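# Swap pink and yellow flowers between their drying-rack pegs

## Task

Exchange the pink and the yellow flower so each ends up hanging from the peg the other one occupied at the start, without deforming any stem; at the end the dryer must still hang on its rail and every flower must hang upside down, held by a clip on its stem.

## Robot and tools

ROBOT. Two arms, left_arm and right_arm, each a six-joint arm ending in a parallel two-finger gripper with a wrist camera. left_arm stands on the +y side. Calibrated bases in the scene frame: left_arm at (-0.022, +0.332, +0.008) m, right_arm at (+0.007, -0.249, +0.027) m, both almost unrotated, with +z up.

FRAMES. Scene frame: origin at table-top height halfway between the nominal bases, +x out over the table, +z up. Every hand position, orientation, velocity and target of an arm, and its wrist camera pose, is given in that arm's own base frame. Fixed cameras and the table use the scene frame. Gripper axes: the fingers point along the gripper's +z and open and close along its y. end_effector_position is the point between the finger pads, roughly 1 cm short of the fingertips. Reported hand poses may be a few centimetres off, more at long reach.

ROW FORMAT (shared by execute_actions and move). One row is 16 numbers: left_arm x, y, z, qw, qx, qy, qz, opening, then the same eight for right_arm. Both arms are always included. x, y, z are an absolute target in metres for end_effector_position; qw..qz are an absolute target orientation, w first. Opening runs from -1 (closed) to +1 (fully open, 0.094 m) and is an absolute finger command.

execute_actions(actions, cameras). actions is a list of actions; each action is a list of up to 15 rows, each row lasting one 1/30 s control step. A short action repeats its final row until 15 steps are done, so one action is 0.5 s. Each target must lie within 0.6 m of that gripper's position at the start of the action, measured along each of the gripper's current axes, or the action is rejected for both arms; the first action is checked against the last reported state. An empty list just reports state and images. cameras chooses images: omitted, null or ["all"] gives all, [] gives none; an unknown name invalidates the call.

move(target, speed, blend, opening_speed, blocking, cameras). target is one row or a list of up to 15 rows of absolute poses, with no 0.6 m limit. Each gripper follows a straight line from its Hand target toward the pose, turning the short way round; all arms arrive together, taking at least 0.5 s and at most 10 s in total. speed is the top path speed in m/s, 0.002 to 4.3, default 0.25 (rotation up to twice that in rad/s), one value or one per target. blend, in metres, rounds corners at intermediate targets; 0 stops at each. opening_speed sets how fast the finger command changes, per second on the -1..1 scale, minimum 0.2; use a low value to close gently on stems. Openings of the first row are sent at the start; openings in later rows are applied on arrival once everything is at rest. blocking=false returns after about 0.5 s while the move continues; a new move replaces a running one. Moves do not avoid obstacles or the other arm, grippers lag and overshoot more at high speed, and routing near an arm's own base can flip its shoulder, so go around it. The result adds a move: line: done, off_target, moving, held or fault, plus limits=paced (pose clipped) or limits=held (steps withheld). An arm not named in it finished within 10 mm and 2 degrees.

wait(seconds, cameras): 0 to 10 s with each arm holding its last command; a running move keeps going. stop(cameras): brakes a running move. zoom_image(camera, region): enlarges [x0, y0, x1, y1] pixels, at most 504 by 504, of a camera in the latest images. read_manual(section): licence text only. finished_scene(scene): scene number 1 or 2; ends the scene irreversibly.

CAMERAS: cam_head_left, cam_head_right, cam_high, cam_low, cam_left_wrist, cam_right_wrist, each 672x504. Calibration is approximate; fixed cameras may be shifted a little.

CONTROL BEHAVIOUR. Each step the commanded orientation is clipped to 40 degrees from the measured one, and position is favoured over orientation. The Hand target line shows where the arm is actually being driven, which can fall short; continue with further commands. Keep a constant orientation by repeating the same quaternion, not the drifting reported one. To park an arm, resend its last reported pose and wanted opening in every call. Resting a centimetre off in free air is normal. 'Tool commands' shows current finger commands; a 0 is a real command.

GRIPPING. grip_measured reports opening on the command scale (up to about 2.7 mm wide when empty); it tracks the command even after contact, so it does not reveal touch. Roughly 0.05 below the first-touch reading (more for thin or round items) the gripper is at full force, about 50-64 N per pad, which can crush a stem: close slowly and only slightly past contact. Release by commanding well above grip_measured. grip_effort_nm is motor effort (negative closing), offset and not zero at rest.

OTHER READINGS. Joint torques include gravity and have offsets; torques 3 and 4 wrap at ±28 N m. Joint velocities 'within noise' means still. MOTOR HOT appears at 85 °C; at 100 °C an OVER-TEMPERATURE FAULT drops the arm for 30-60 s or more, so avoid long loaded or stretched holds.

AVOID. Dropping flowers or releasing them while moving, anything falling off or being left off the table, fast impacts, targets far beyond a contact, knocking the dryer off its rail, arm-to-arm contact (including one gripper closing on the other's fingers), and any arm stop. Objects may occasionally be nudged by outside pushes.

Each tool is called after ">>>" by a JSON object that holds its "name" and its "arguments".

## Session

>>> {"name": "execute_actions", "arguments": {"actions": []}}

Scene clock: 0.00 s.
left_arm: end_effector_position=(+0.1502, +0.1552, +0.1226) grip_measured=+1.000 grip_effort_nm=n/a end_effector_quat_wxyz=(+0.410, -0.011, +0.908, -0.082) | right_arm: end_effector_position=(+0.4649, -0.2515, +0.3685) grip_measured=+1.000 grip_effort_nm=n/a end_effector_quat_wxyz=(+0.321, +0.128, +0.922, -0.178)
Joint positions: left_arm=[1.451 0.901 0.465 -1.211 0.86 1.461 0.094] | right_arm=[-0.453 1.291 1.385 -0.923 0.13 -0.227 0.094]
Joint velocities: within noise
Joint torques (N m): no reading
Heat: left arm: hottest elbow 43 °C; right arm: hottest elbow 34 °C.
Hand target: left_arm +0.1513, +0.1642, +0.1316; +0.411, -0.006, +0.909, -0.069 | right_arm +0.4691, -0.2536, +0.3820; +0.332, +0.128, +0.917, -0.181
Tool commands: left_gripper/opening=+1.0 right_gripper/opening=+1.0
camera_calibration:
cam_left_wrist: T_world_to_cam=[[-0.0514205, -0.98821, 0.144214, 0.143308], [-0.915929, -0.0108882, -0.401192, 0.227137], [0.398032, -0.152719, -0.90457, 0.165314], [0, 0, 0, 1]] pos_world=[0.14961, 0.169338, 0.219996]
cam_right_wrist: T_world_to_cam=[[-0.34017, -0.907449, 0.246619, -0.162038], [-0.922969, 0.271982, -0.272312, 0.639034], [0.180034, -0.320254, -0.930067, 0.265377], [0, 0, 0, 1]] pos_world=[0.486911, -0.235859, 0.460797]

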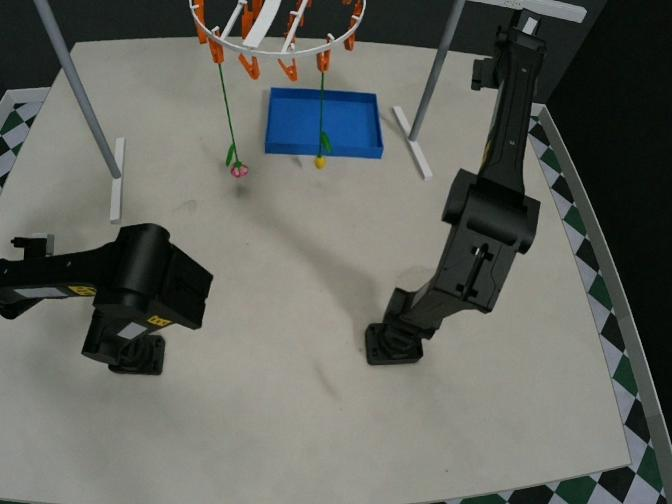

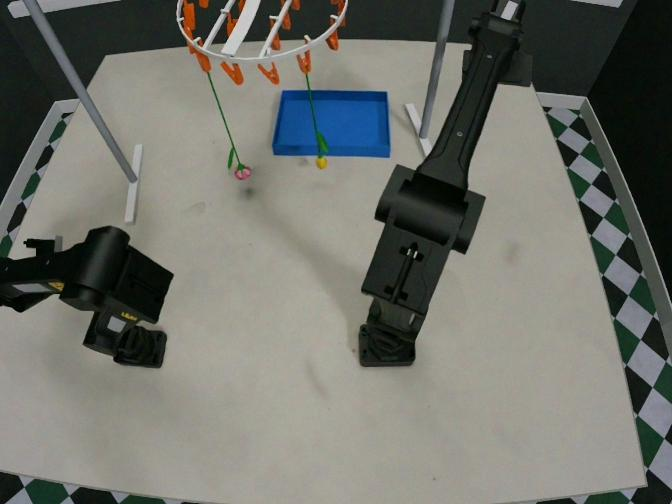

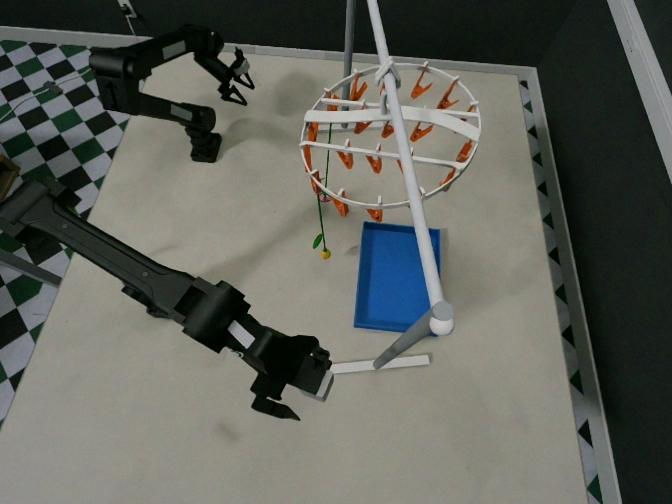

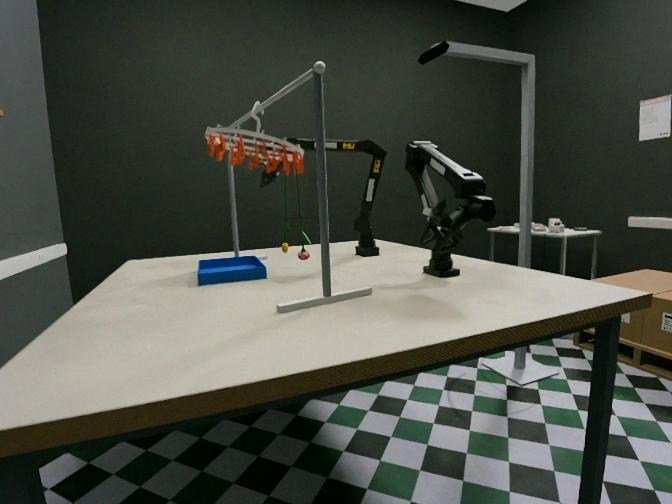

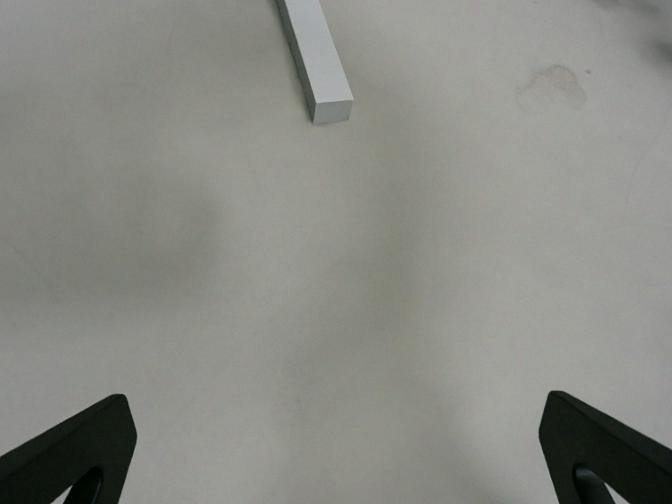

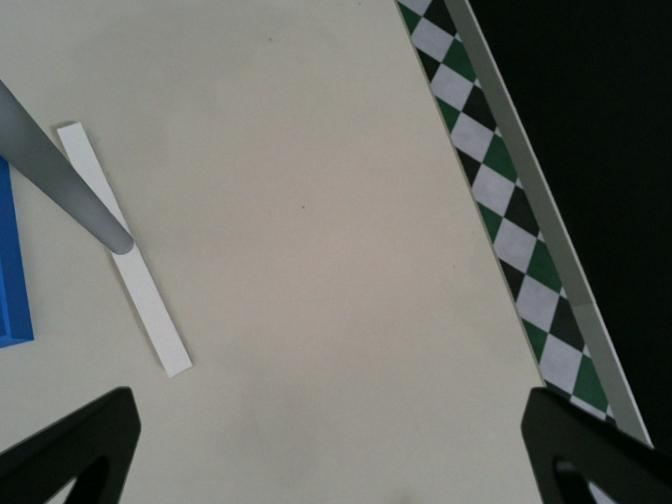

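>>> {"name": "zoom_image", "arguments": {"camera": "cam_head_left", "region": [180, 0, 380, 150]}}

>>> {"name": "zoom_image", "arguments": {"camera": "cam_head_right", "region": [170, 0, 370, 150]}}

>>> {"name": "zoom_image", "arguments": {"camera": "cam_low", "region": [200, 95, 350, 265]}}

>>> {"name": "zoom_image", "arguments": {"camera": "cam_high", "region": [290, 50, 490, 270]}}

Scaled by 2.520 from the camera's 672x504 image, which has a finer 960x720 frame.

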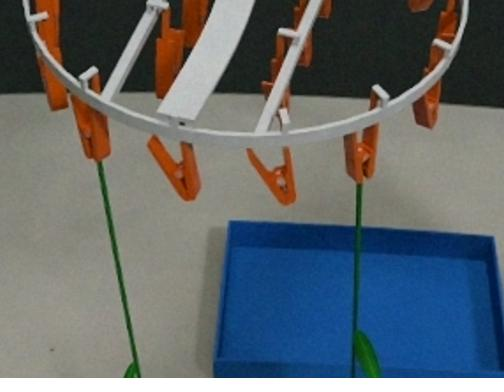

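Scaled by 2.520 from the camera's 672x504 image, which has a finer 960x720 frame.

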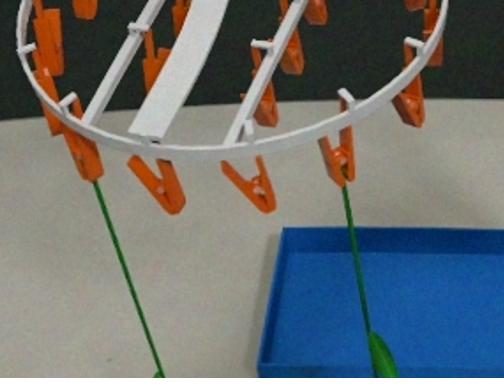

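Scaled by 2.965 from the camera's 672x504 image, which has a finer 960x720 frame.

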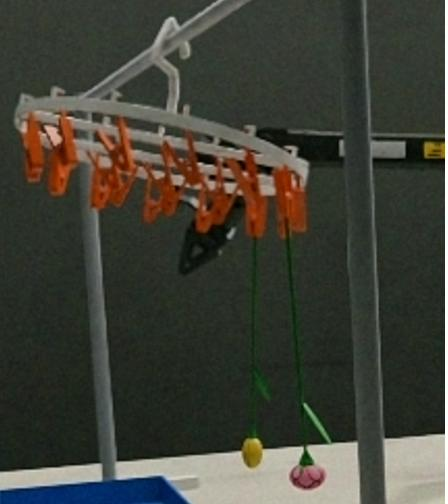

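Scaled by 2.291 from the camera's 672x504 image, which has a finer 960x720 frame.

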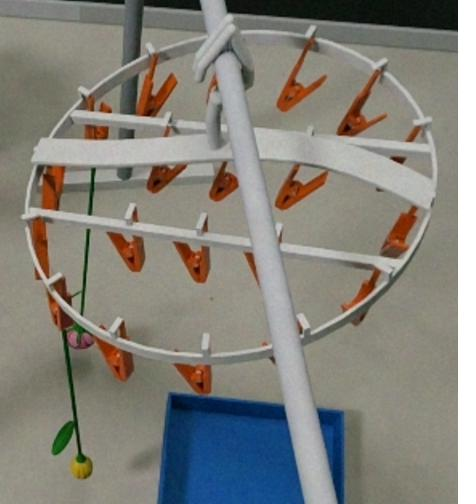

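>>> {"name": "move", "arguments": {"target": [[0.32,0.10,0.30,0.7138,0.1692,0.6540,-0.1846,0.4,0.28,-0.12,0.25,0.6657,-0.2384,0.6657,0.2384,0.3],[0.36,-0.12,0.36,0.7138,0.1692,0.6540,-0.1846,0.4,0.31,0.245,0.21,0.6657,-0.2384,0.6657,0.2384,0.3]], "speed": 0.3, "blend": [0.06, 0]}}

Scene clock: 35.63 s.
left_arm: end_effector_position=(+0.3579, -0.1156, +0.3456) grip_measured=+0.402 grip_effort_nm=-0.120 end_effector_quat_wxyz=(+0.704, +0.169, +0.666, -0.179) | right_arm: end_effector_position=(+0.3137, +0.2432, +0.2141) grip_measured=+0.301 grip_effort_nm=-0.081 end_effector_quat_wxyz=(+0.669, -0.241, +0.664, +0.231)
Joint positions: left_arm=[-0.16 0.655 0.435 0.279 0.337 -0.021 0.066] | right_arm=[0.646 1.038 0.226 0.813 -0.034 -0.016 0.061]
Joint velocities: within noise
Joint torques (N m): left_arm=[1.79 -0.44 10.26 3.02 -0.08 -0.05] | right_arm=[1.26 -1.49 6.13 2.73 0.1 0.18]
Heat: left arm: hottest elbow 50 °C; right arm: hottest elbow 43 °C.
Hand target: left_arm +0.3595, -0.1198, +0.3598; +0.714, +0.169, +0.654, -0.185 | right_arm +0.3099, +0.2449, +0.2100; +0.665, -0.239, +0.666, +0.238
Off the commanded pose: left_arm 0.015 m, 2 deg | right_arm 0.006 m, 1 deg.
move: off_target (left_arm)
camera_calibration:
cam_left_wrist: T_world_to_cam=[[-0.471527, -0.881768, -0.0121292, 0.0709485], [-0.320898, 0.18438, -0.928993, 0.495888], [0.821393, -0.434153, -0.369898, -0.125853], [0, 0, 0, 1]] pos_world=[0.295958, -0.0835109, 0.414984]
cam_right_wrist: T_world_to_cam=[[0.633174, -0.773604, 0.0250549, -0.0168907], [-0.306562, -0.280372, -0.909622, 0.400309], [0.710712, 0.568268, -0.414682, -0.185415], [0, 0, 0, 1]] pos_world=[0.265191, 0.204534, 0.287665]

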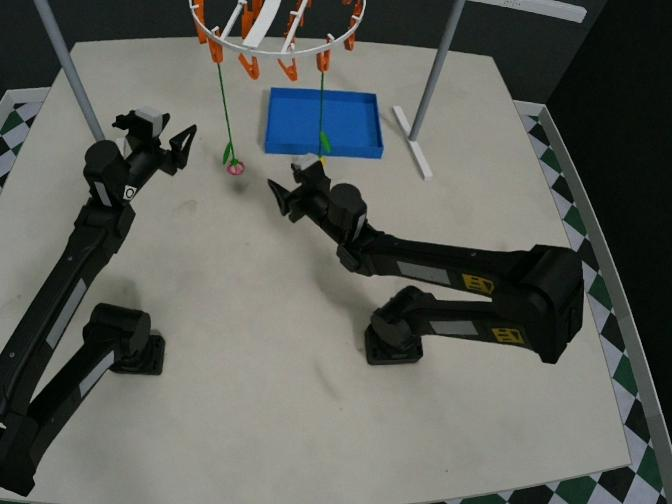

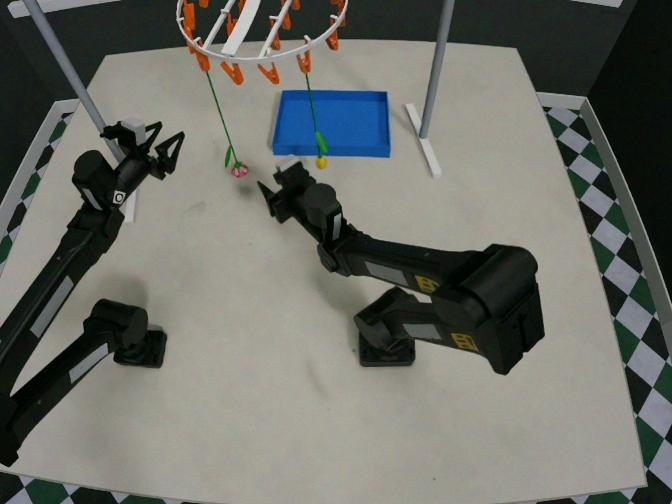

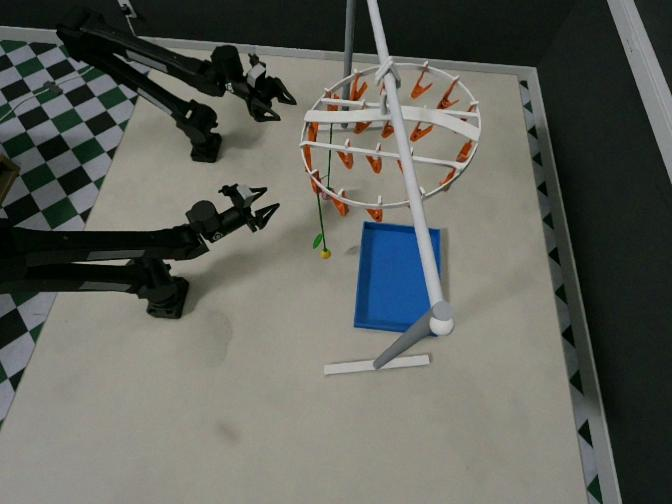

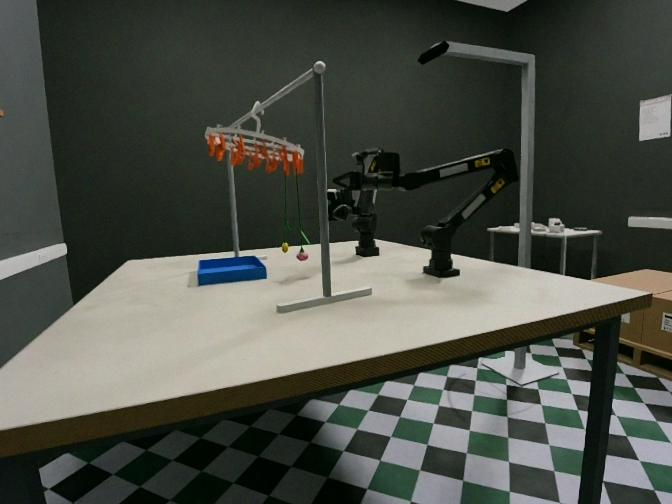

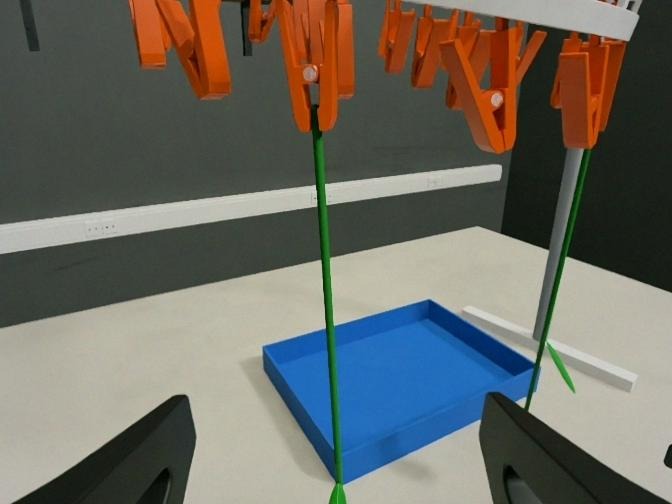

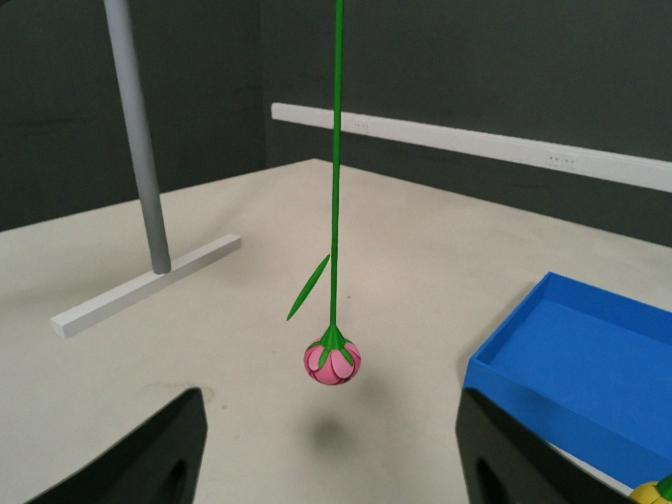

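>>> {"name": "zoom_image", "arguments": {"camera": "cam_left_wrist", "region": [130, 0, 630, 160]}}

Scaled by 1.008 from the camera's 672x504 image, which has a finer 960x720 frame.

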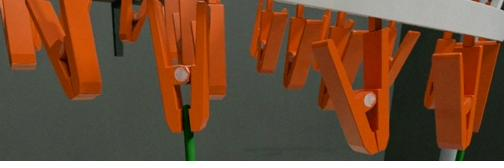

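>>> {"name": "move", "arguments": {"target": [[0.36,-0.12,0.46,0.7138,0.1692,0.6540,-0.1846,0.4,0.31,0.245,0.25,0.6657,-0.2384,0.6657,0.2384,0.3],[0.435,-0.143,0.465,0.7138,0.1692,0.6540,-0.1846,0.4,0.43,0.342,0.255,0.6657,-0.2384,0.6657,0.2384,0.3]], "speed": 0.2, "blend": [0.02, 0], "cameras": ["cam_left_wrist","cam_right_wrist"]}}

Scene clock: 50.70 s.
left_arm: end_effector_position=(+0.4287, -0.1361, +0.4210) grip_measured=+0.402 grip_effort_nm=-0.120 end_effector_quat_wxyz=(+0.687, +0.165, +0.684, -0.182) | right_arm: end_effector_position=(+0.4194, +0.3273, +0.2317) grip_measured=+0.301 grip_effort_nm=-0.071 end_effector_quat_wxyz=(+0.650, -0.247, +0.683, +0.225)
Joint positions: left_arm=[-0.192 0.869 0.751 0.13 0.304 -0.024 0.066] | right_arm=[0.656 1.379 0.594 0.731 -0.025 -0.015 0.061]
Joint velocities: within noise
Joint torques (N m): left_arm=[1.55 -2.78 13.74 3.08 -0.08 0.01] | right_arm=[1.49 -8.12 10.65 2.78 0.09 0.19]
Heat: left arm: hottest elbow 51 °C; right arm: hottest elbow 41 °C.
Hand target: left_arm +0.4316, -0.1417, +0.4638; +0.714, +0.169, +0.654, -0.185 | right_arm +0.4284, +0.3409, +0.2550; +0.666, -0.239, +0.666, +0.239
Off the commanded pose: left_arm 0.045 m, 5 deg | right_arm 0.029 m, 3 deg.
move: off_target (left_arm, right_arm)
camera_calibration:
cam_left_wrist: T_world_to_cam=[[-0.471097, -0.882052, 0.00713564, 0.0788492], [-0.365894, 0.188048, -0.91146, 0.604849], [0.802614, -0.431997, -0.411326, -0.139169], [0, 0, 0, 1]] pos_world=[0.370155, -0.104312, 0.493489]
cam_right_wrist: T_world_to_cam=[[0.634162, -0.77287, 0.0226187, -0.0193305], [-0.346106, -0.309905, -0.885533, 0.492977], [0.691412, 0.553743, -0.464025, -0.276842], [0, 0, 0, 1]] pos_world=[0.374293, 0.291136, 0.308523]
Images, in order (width x height): cam_left_wrist 672x504, cam_right_wrist 672x504.

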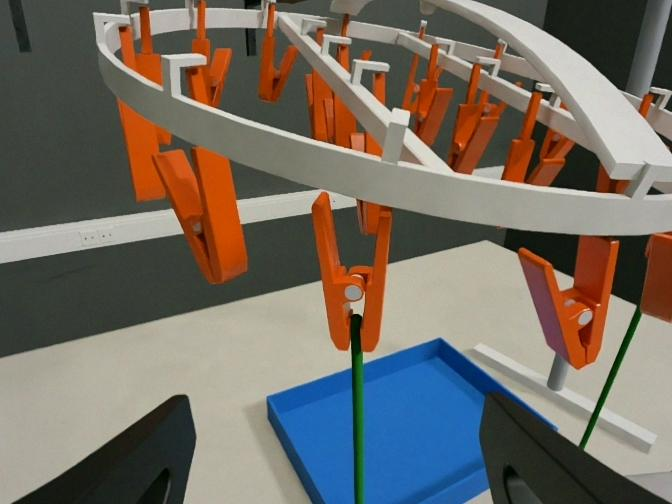

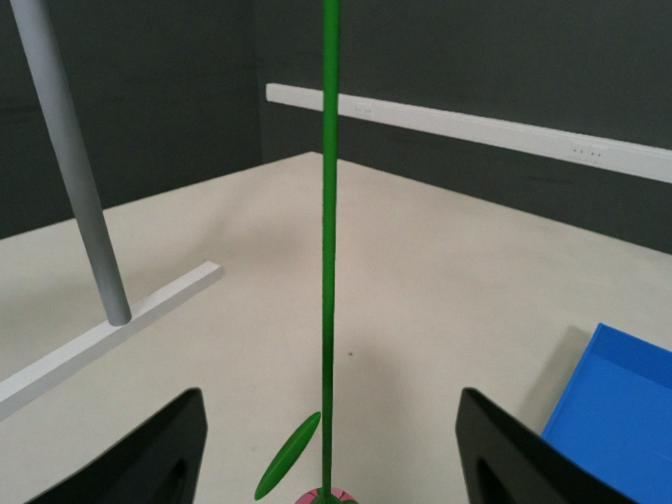

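>>> {"name": "move", "arguments": {"target": [[0.435,-0.143,0.465,0.7138,0.1692,0.6540,-0.1846,0.4,0.469,0.373,0.288,0.6657,-0.2384,0.6657,0.2384,0.3]], "speed": 0.08, "cameras": ["cam_right_wrist","cam_left_wrist"]}}

Scene clock: 68.13 s.
left_arm: end_effector_position=(+0.4286, -0.1362, +0.4210) grip_measured=+0.402 grip_effort_nm=-0.120 end_effector_quat_wxyz=(+0.687, +0.166, +0.684, -0.182) | right_arm: end_effector_position=(+0.4598, +0.3586, +0.2693) grip_measured=+0.301 grip_effort_nm=-0.081 end_effector_quat_wxyz=(+0.658, -0.244, +0.675, +0.227)
Joint positions: left_arm=[-0.192 0.869 0.751 0.13 0.304 -0.024 0.066] | right_arm=[0.656 1.437 0.764 0.643 -0.024 -0.015 0.061]
Joint velocities: within noise
Joint torques (N m): left_arm=[1.73 -2.84 13.74 3.08 -0.07 0.01] | right_arm=[1.49 -10.23 11.44 1.66 0.09 0.18]
Heat: left arm: hottest elbow 60 °C; right arm: hottest elbow 45 °C.
Hand target: left_arm +0.4316, -0.1418, +0.4638; +0.714, +0.169, +0.654, -0.185 | right_arm +0.4678, +0.3720, +0.2879; +0.666, -0.238, +0.666, +0.238
Off the commanded pose: left_arm 0.045 m, 5 deg | right_arm 0.025 m, 2 deg.
move: off_target (left_arm, right_arm)
camera_calibration:
cam_left_wrist: T_world_to_cam=[[-0.471435, -0.881872, 0.00715595, 0.0788075], [-0.365841, 0.188177, -0.911455, 0.604877], [0.80244, -0.43231, -0.411338, -0.139218], [0, 0, 0, 1]] pos_world=[0.370155, -0.104511, 0.493489]
cam_right_wrist: T_world_to_cam=[[0.633464, -0.773431, 0.0229801, -0.0212723], [-0.329427, -0.296446, -0.896436, 0.540327], [0.700144, 0.560289, -0.442577, -0.316818], [0, 0, 0, 1]] pos_world=[0.413292, 0.321235, 0.344641]
Images, in order (width x height): cam_left_wrist 672x504, cam_right_wrist 672x504.

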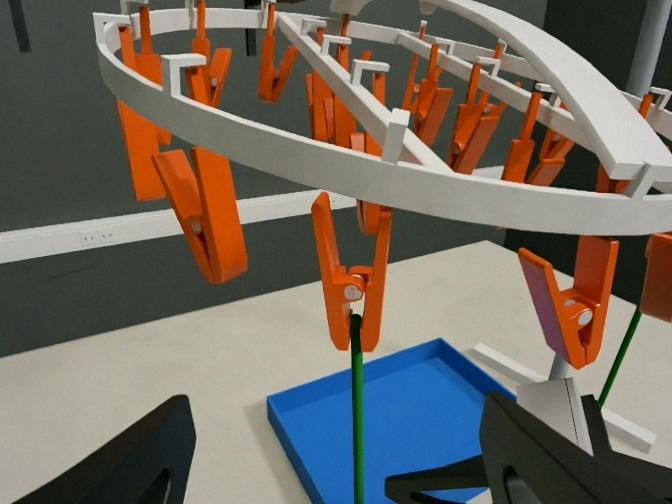

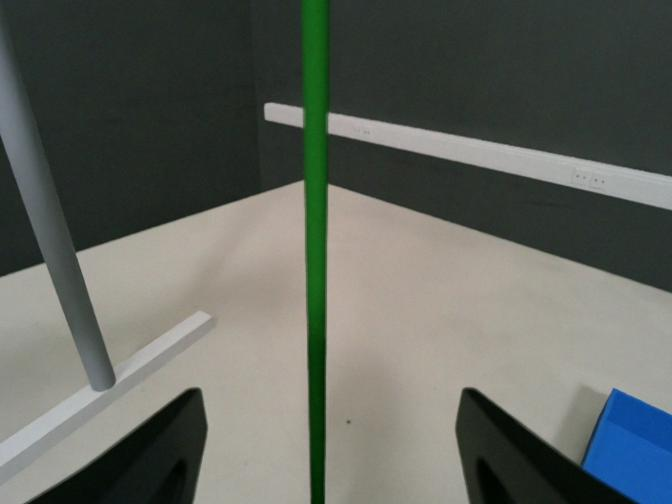

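>>> {"name": "move", "arguments": {"target": [[0.435,-0.143,0.465,0.7138,0.1692,0.6540,-0.1846,0.4,0.488,0.397,0.295,0.6657,-0.2384,0.6657,0.2384,0.3]], "speed": 0.06, "cameras": ["cam_right_wrist","cam_left_wrist"]}}

Scene clock: 73.17 s.
left_arm: end_effector_position=(+0.4286, -0.1362, +0.4210) grip_measured=+0.402 grip_effort_nm=-0.120 end_effector_quat_wxyz=(+0.687, +0.166, +0.684, -0.182) | right_arm: end_effector_position=(+0.4787, +0.3821, +0.2762) grip_measured=+0.301 grip_effort_nm=-0.081 end_effector_quat_wxyz=(+0.658, -0.244, +0.675, +0.227)
Joint positions: left_arm=[-0.192 0.869 0.751 0.13 0.304 -0.024 0.066] | right_arm=[0.672 1.496 0.851 0.614 -0.008 -0.015 0.061]
Joint velocities: within noise
Joint torques (N m): left_arm=[1.73 -2.9 13.74 3.08 -0.06 0.01] | right_arm=[1.26 -11.63 11.74 1.7 0.1 0.18]
Heat: left arm: hottest elbow 62 °C; right arm: hottest elbow 46 °C.
Hand target: left_arm +0.4316, -0.1418, +0.4638; +0.714, +0.169, +0.654, -0.185 | right_arm +0.4866, +0.3961, +0.2952; +0.666, -0.238, +0.666, +0.239
Off the commanded pose: left_arm 0.045 m, 5 deg | right_arm 0.026 m, 2 deg.
move: off_target (left_arm, right_arm)
camera_calibration:
cam_left_wrist: T_world_to_cam=[[-0.471435, -0.881872, 0.00715595, 0.0788075], [-0.365841, 0.188177, -0.911455, 0.604877], [0.80244, -0.43231, -0.411338, -0.139218], [0, 0, 0, 1]] pos_world=[0.370155, -0.104511, 0.493489]
cam_right_wrist: T_world_to_cam=[[0.633748, -0.773185, 0.0234206, -0.0155149], [-0.329079, -0.296886, -0.896418, 0.55982], [0.700051, 0.560396, -0.44259, -0.340168], [0, 0, 0, 1]] pos_world=[0.432192, 0.344835, 0.351641]
Images, in order (width x height): cam_left_wrist 672x504, cam_right_wrist 672x504.

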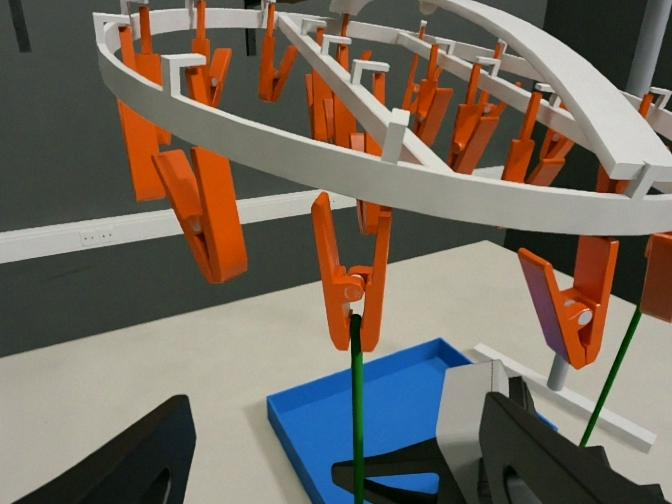

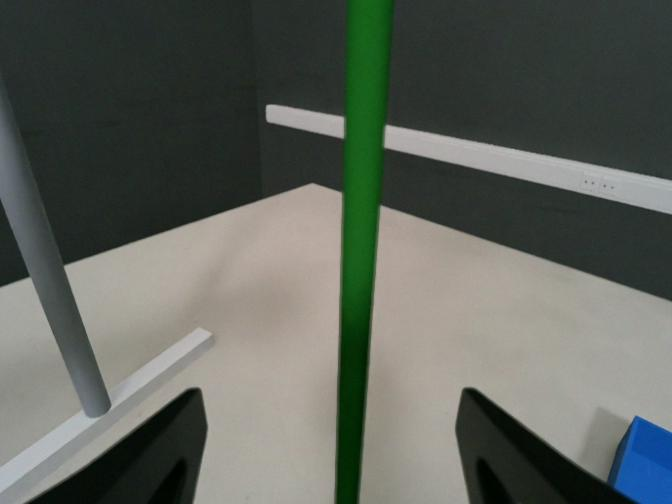

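>>> {"name": "move", "arguments": {"target": [[0.435,-0.143,0.465,0.7138,0.1692,0.6540,-0.1846,0.4,0.489,0.395,0.295,0.6657,-0.2384,0.6657,0.2384,-1]], "opening_speed": 0.8, "cameras": ["cam_right_wrist","cam_left_wrist"]}}

>>> {"name": "move", "arguments": {"target": [[0.490,-0.177,0.480,0.7138,0.1692,0.6540,-0.1846,0.4,0.489,0.395,0.295,0.6657,-0.2384,0.6657,0.2384,-1]], "speed": 0.06, "cameras": ["cam_right_wrist","cam_left_wrist","cam_low"]}}

Scene clock: 78.03 s.
left_arm: end_effector_position=(+0.4286, -0.1362, +0.4210) grip_measured=+0.402 grip_effort_nm=-0.120 end_effector_quat_wxyz=(+0.687, +0.166, +0.684, -0.182) | right_arm: end_effector_position=(+0.4788, +0.3823, +0.2765) grip_measured=-0.955 grip_effort_nm=-0.955 end_effector_quat_wxyz=(+0.658, -0.244, +0.675, +0.228)
Joint positions: left_arm=[-0.192 0.869 0.751 0.13 0.304 -0.024 0.066] | right_arm=[0.672 1.496 0.852 0.614 -0.009 -0.015 0.002]
Joint velocities: within noise
Joint torques (N m): left_arm=[1.67 -2.84 13.74 3.08 -0.07 0.01] | right_arm=[1.2 -11.75 11.58 1.73 -0.08 0.17]
Heat: left arm: hottest elbow 63 °C; right arm: hottest elbow 47 °C.
Hand target: left_arm +0.4316, -0.1418, +0.4638; +0.714, +0.169, +0.654, -0.185 | right_arm +0.4877, +0.3941, +0.2952; +0.666, -0.239, +0.665, +0.239
Off the commanded pose: left_arm 0.045 m, 5 deg | right_arm 0.025 m, 2 deg.
move: off_target (left_arm, right_arm)
camera_calibration:
cam_left_wrist: T_world_to_cam=[[-0.471435, -0.881872, 0.00715595, 0.0788075], [-0.365841, 0.188177, -0.911455, 0.604877], [0.80244, -0.43231, -0.411338, -0.139218], [0, 0, 0, 1]] pos_world=[0.370155, -0.104511, 0.493489]
cam_right_wrist: T_world_to_cam=[[0.634051, -0.772947, 0.0230729, -0.015596], [-0.329153, -0.296764, -0.896431, 0.560056], [0.699741, 0.560788, -0.442582, -0.34021], [0, 0, 0, 1]] pos_world=[0.432292, 0.344936, 0.351841]
Images, in order (width x height): cam_left_wrist 672x504, cam_right_wrist 672x504.

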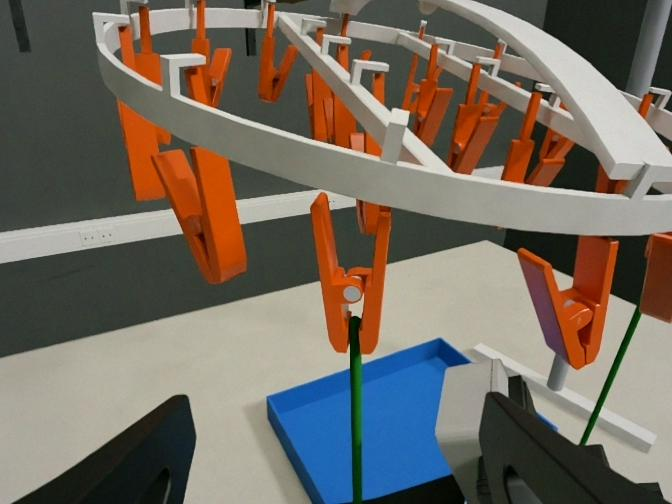

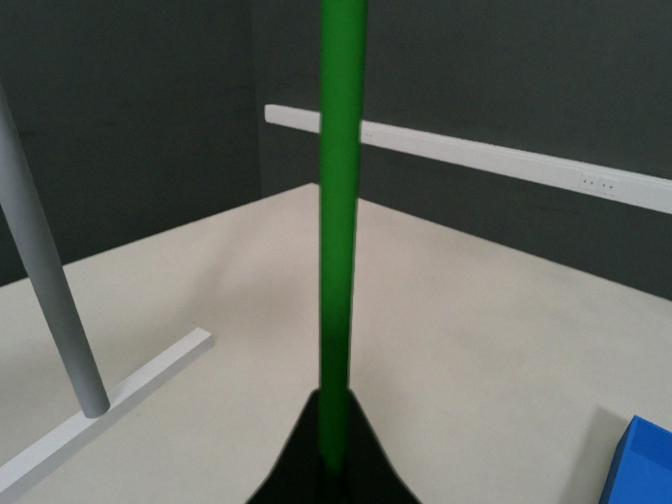

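Scene clock: 79.67 s.
left_arm: end_effector_position=(+0.4826, -0.1689, +0.4373) grip_measured=+0.402 grip_effort_nm=-0.125 end_effector_quat_wxyz=(+0.687, +0.165, +0.683, -0.182) | right_arm: end_effector_position=(+0.4788, +0.3823, +0.2765) grip_measured=-0.958 grip_effort_nm=-1.033 end_effector_quat_wxyz=(+0.658, -0.244, +0.675, +0.228)
Joint positions: left_arm=[-0.255 1.046 0.895 0.163 0.241 -0.024 0.066] | right_arm=[0.672 1.496 0.852 0.614 -0.009 -0.015 0.002]
Joint velocities: within noise
Joint torques (N m): left_arm=[1.67 -4.95 13.74 3.04 -0.08 0.09] | right_arm=[0.97 -11.81 11.56 1.72 -0.09 0.19]
Heat: left arm: hottest elbow 64 °C; right arm: hottest elbow 47 °C.
Hand target: left_arm +0.4867, -0.1757, +0.4790; +0.714, +0.169, +0.654, -0.185 | right_arm +0.4877, +0.3941, +0.2952; +0.666, -0.239, +0.665, +0.239
Off the commanded pose: left_arm 0.044 m, 5 deg | right_arm 0.025 m, 2 deg.
move: off_target (left_arm, right_arm)
camera_calibration:
cam_left_wrist: T_world_to_cam=[[-0.471758, -0.881695, 0.00764383, 0.0754015], [-0.365451, 0.187634, -0.911723, 0.64541], [0.802427, -0.432906, -0.410734, -0.19032], [0, 0, 0, 1]] pos_world=[0.424155, -0.13701, 0.509688]
cam_right_wrist: T_world_to_cam=[[0.634051, -0.772947, 0.0230729, -0.015596], [-0.329153, -0.296764, -0.896431, 0.560056], [0.699741, 0.560788, -0.442582, -0.34021], [0, 0, 0, 1]] pos_world=[0.432292, 0.344936, 0.351841]
Images, in order (width x height): cam_low 672x504, cam_left_wrist 672x504, cam_right_wrist 672x504.

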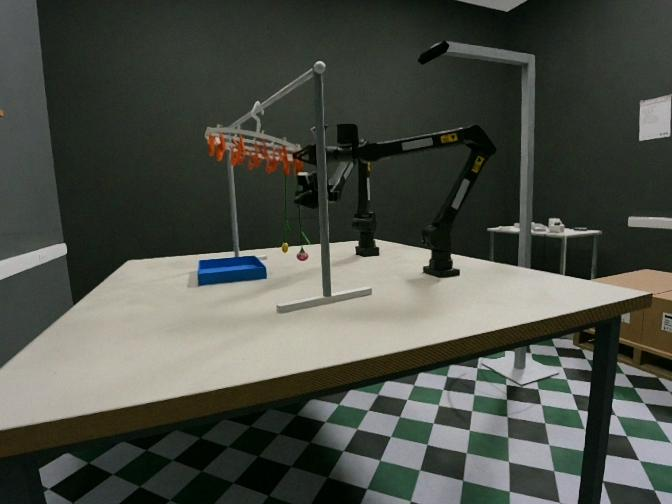

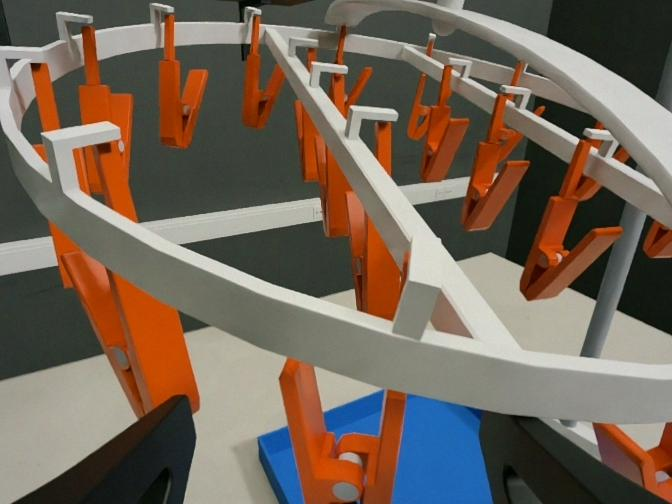

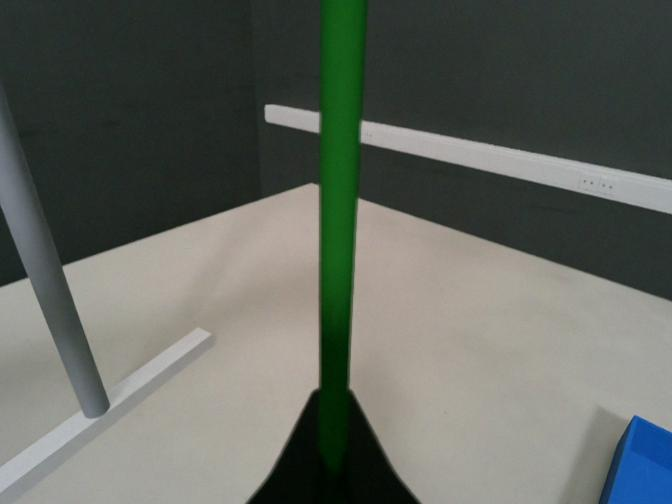

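>>> {"name": "move", "arguments": {"target": [[0.497,-0.181,0.474,0.7138,0.1692,0.6540,-0.1846,0.4,0.489,0.395,0.295,0.6657,-0.2384,0.6657,0.2384,-1]], "speed": 0.05, "cameras": ["cam_left_wrist"]}}

Scene clock: 83.07 s.
left_arm: end_effector_position=(+0.4895, -0.1728, +0.4302) grip_measured=+0.402 grip_effort_nm=-0.125 end_effector_quat_wxyz=(+0.686, +0.165, +0.684, -0.182) | right_arm: end_effector_position=(+0.4788, +0.3823, +0.2765) grip_measured=-0.958 grip_effort_nm=-1.033 end_effector_quat_wxyz=(+0.658, -0.244, +0.675, +0.228)
Joint positions: left_arm=[-0.261 1.072 0.895 0.186 0.235 -0.024 0.066] | right_arm=[0.672 1.496 0.852 0.614 -0.009 -0.015 0.002]
Joint velocities: within noise
Joint torques (N m): left_arm=[1.73 -5.36 13.74 3.14 -0.07 0.09] | right_arm=[1.03 -11.81 11.66 1.68 -0.1 0.17]
Heat: left arm: hottest elbow 63 °C; right arm: hottest elbow 48 °C.
Hand target: left_arm +0.4935, -0.1798, +0.4728; +0.714, +0.169, +0.654, -0.185 | right_arm +0.4877, +0.3941, +0.2952; +0.666, -0.239, +0.665, +0.239
Off the commanded pose: left_arm 0.045 m, 5 deg | right_arm 0.025 m, 2 deg.
move: off_target (left_arm, right_arm)
camera_calibration:
cam_left_wrist: T_world_to_cam=[[-0.471768, -0.881683, 0.00841486, 0.074895], [-0.367891, 0.188158, -0.910633, 0.643048], [0.801306, -0.432703, -0.41313, -0.198864], [0, 0, 0, 1]] pos_world=[0.431255, -0.14101, 0.502794]
Images, in order (width x height): cam_left_wrist 672x504.

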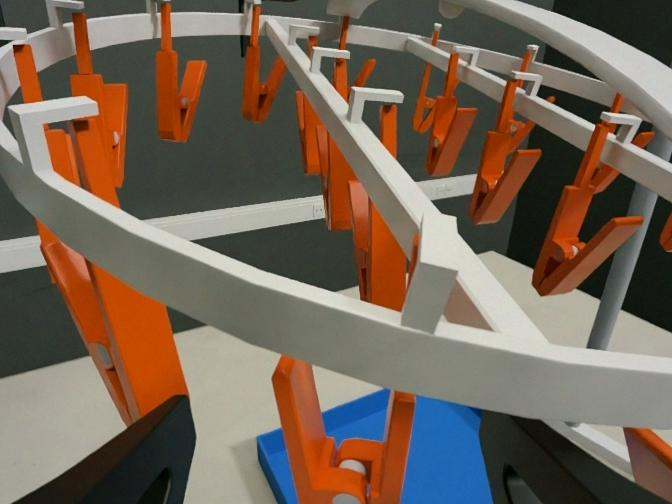

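>>> {"name": "move", "arguments": {"target": [[0.497,-0.181,0.474,0.7138,0.1692,0.6540,-0.1846,-0.95,0.489,0.395,0.295,0.6657,-0.2384,0.6657,0.2384,-1]], "opening_speed": 0.8, "cameras": ["cam_left_wrist","cam_low"]}}

>>> {"name": "zoom_image", "arguments": {"camera": "cam_low", "region": [280, 140, 320, 200]}}

Scene clock: 87.67 s.
left_arm: end_effector_position=(+0.4897, -0.1729, +0.4322) grip_measured=-0.580 grip_effort_nm=-1.062 end_effector_quat_wxyz=(+0.688, +0.165, +0.683, -0.182) | right_arm: end_effector_position=(+0.4789, +0.3823, +0.2762) grip_measured=-0.958 grip_effort_nm=-1.038 end_effector_quat_wxyz=(+0.658, -0.244, +0.675, +0.228)
Joint positions: left_arm=[-0.261 1.072 0.898 0.186 0.235 -0.024 0.02] | right_arm=[0.672 1.496 0.852 0.614 -0.009 -0.015 0.002]
Joint velocities: within noise
Joint torques (N m): left_arm=[1.73 -5.3 13.57 3.06 -0.06 0.09] | right_arm=[1.08 -11.87 11.62 1.73 -0.08 0.17]
Heat: left arm: hottest elbow 64 °C; right arm: hottest elbow 49 °C.
Hand target: left_arm +0.4938, -0.1798, +0.4729; +0.714, +0.169, +0.654, -0.185 | right_arm +0.4877, +0.3941, +0.2952; +0.666, -0.239, +0.665, +0.239
Off the commanded pose: left_arm 0.043 m, 5 deg | right_arm 0.025 m, 2 deg.
move: off_target (left_arm, right_arm)
camera_calibration:
cam_left_wrist: T_world_to_cam=[[-0.471765, -0.881691, 0.00762456, 0.0751412], [-0.364855, 0.187336, -0.912023, 0.643939], [0.802694, -0.433043, -0.410068, -0.200278], [0, 0, 0, 1]] pos_world=[0.431155, -0.14111, 0.504587]
Images, in order (width x height): cam_low 672x504, cam_left_wrist 672x504.

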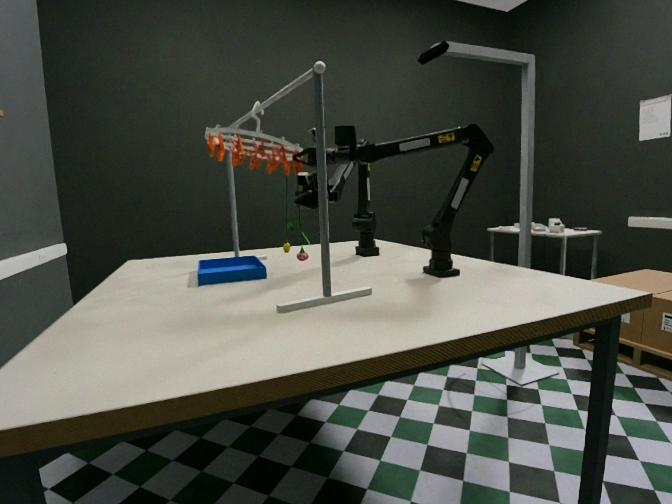

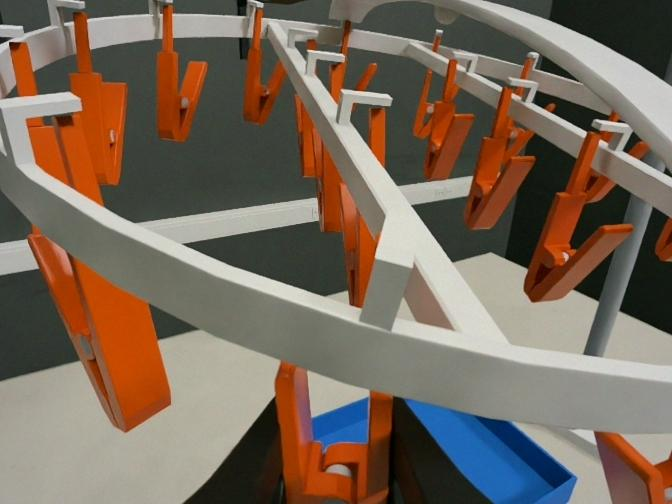

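Scaled by 8.400 from the camera's 672x504 image, which has a finer 960x720 frame.

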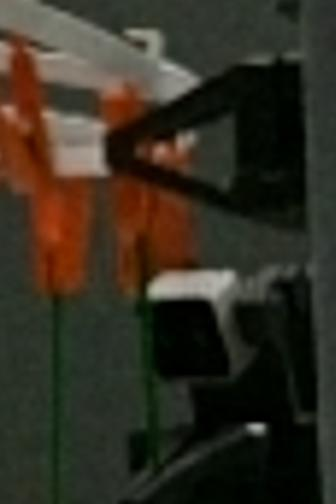

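>>> {"name": "move", "arguments": {"target": [[0.497,-0.181,0.474,0.7138,0.1692,0.6540,-0.1846,-0.95,0.481,0.385,0.215,0.6657,-0.2384,0.6657,0.2384,-1]], "speed": 0.06, "cameras": ["cam_left_wrist","cam_right_wrist","cam_head_left","cam_low"]}}

>>> {"name": "zoom_image", "arguments": {"camera": "cam_low", "region": [270, 140, 330, 230]}}

Scene clock: 91.93 s.
left_arm: end_effector_position=(+0.4897, -0.1729, +0.4322) grip_measured=-0.580 grip_effort_nm=-1.067 end_effector_quat_wxyz=(+0.688, +0.165, +0.683, -0.182) | right_arm: end_effector_position=(+0.4817, +0.3858, +0.2217) grip_measured=-0.958 grip_effort_nm=-1.033 end_effector_quat_wxyz=(+0.668, -0.243, +0.664, +0.233)
Joint positions: left_arm=[-0.261 1.072 0.898 0.186 0.235 -0.024 0.02] | right_arm=[0.672 1.635 0.803 0.834 -0.014 -0.015 0.002]
Joint velocities: within noise
Joint torques (N m): left_arm=[1.67 -5.3 13.57 3.06 -0.07 0.09] | right_arm=[0.5 -13.04 6.16 2.82 -0.1 0.16]
Heat: left arm: hottest elbow 66 °C; right arm: hottest elbow 49 °C.
Hand target: left_arm +0.4938, -0.1798, +0.4729; +0.714, +0.169, +0.654, -0.185 | right_arm +0.4810, +0.3851, +0.2150; +0.666, -0.239, +0.666, +0.238
Off the commanded pose: left_arm 0.043 m, 5 deg | right_arm 0.007 m, 1 deg.
move: off_target (left_arm)
camera_calibration:
cam_left_wrist: T_world_to_cam=[[-0.471765, -0.881691, 0.00762456, 0.0751412], [-0.364855, 0.187336, -0.912023, 0.643939], [0.802694, -0.433043, -0.410068, -0.200278], [0, 0, 0, 1]] pos_world=[0.431155, -0.14111, 0.504587]
cam_right_wrist: T_world_to_cam=[[0.637867, -0.769786, 0.0235542, -0.0166237], [-0.30548, -0.280968, -0.909801, 0.49836], [0.70697, 0.573137, -0.414375, -0.382832], [0, 0, 0, 1]] pos_world=[0.433494, 0.346642, 0.295164]
Images, in order (width x height): cam_head_left 672x504, cam_low 672x504, cam_left_wrist 672x504, cam_right_wrist 672x504.

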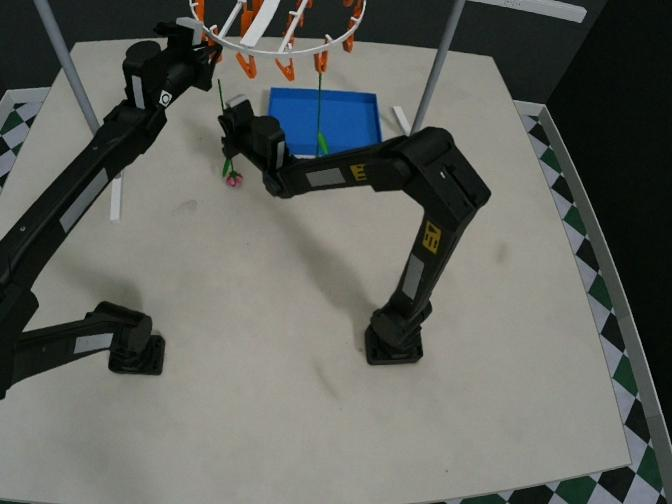

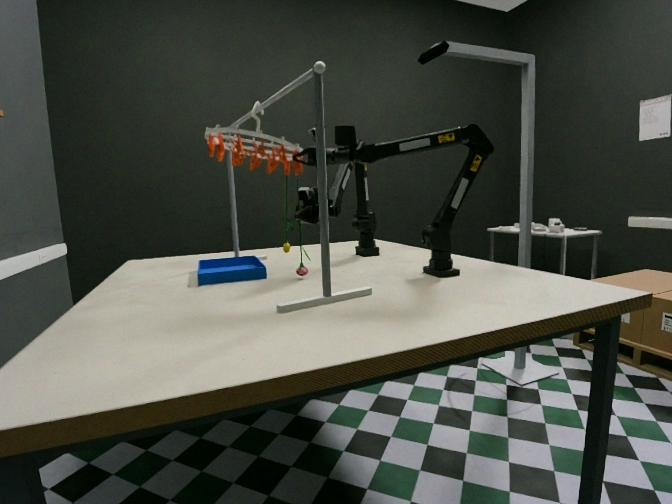

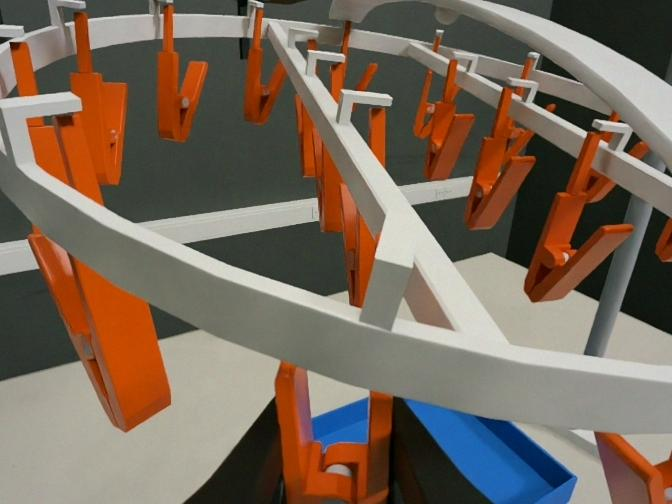

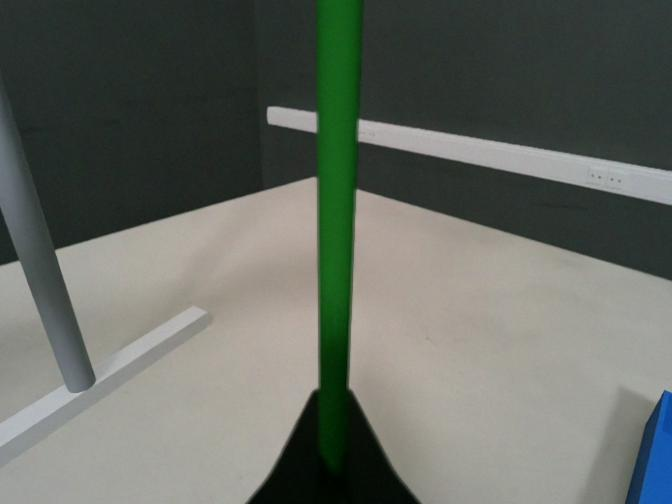

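Scaled by 5.600 from the camera's 672x504 image, which has a finer 960x720 frame.

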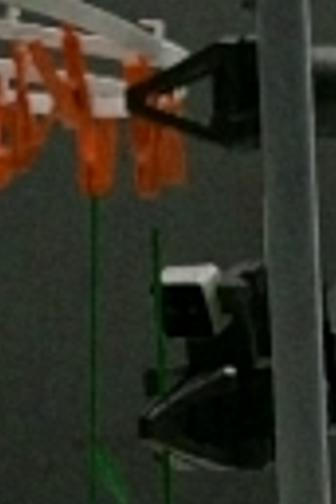

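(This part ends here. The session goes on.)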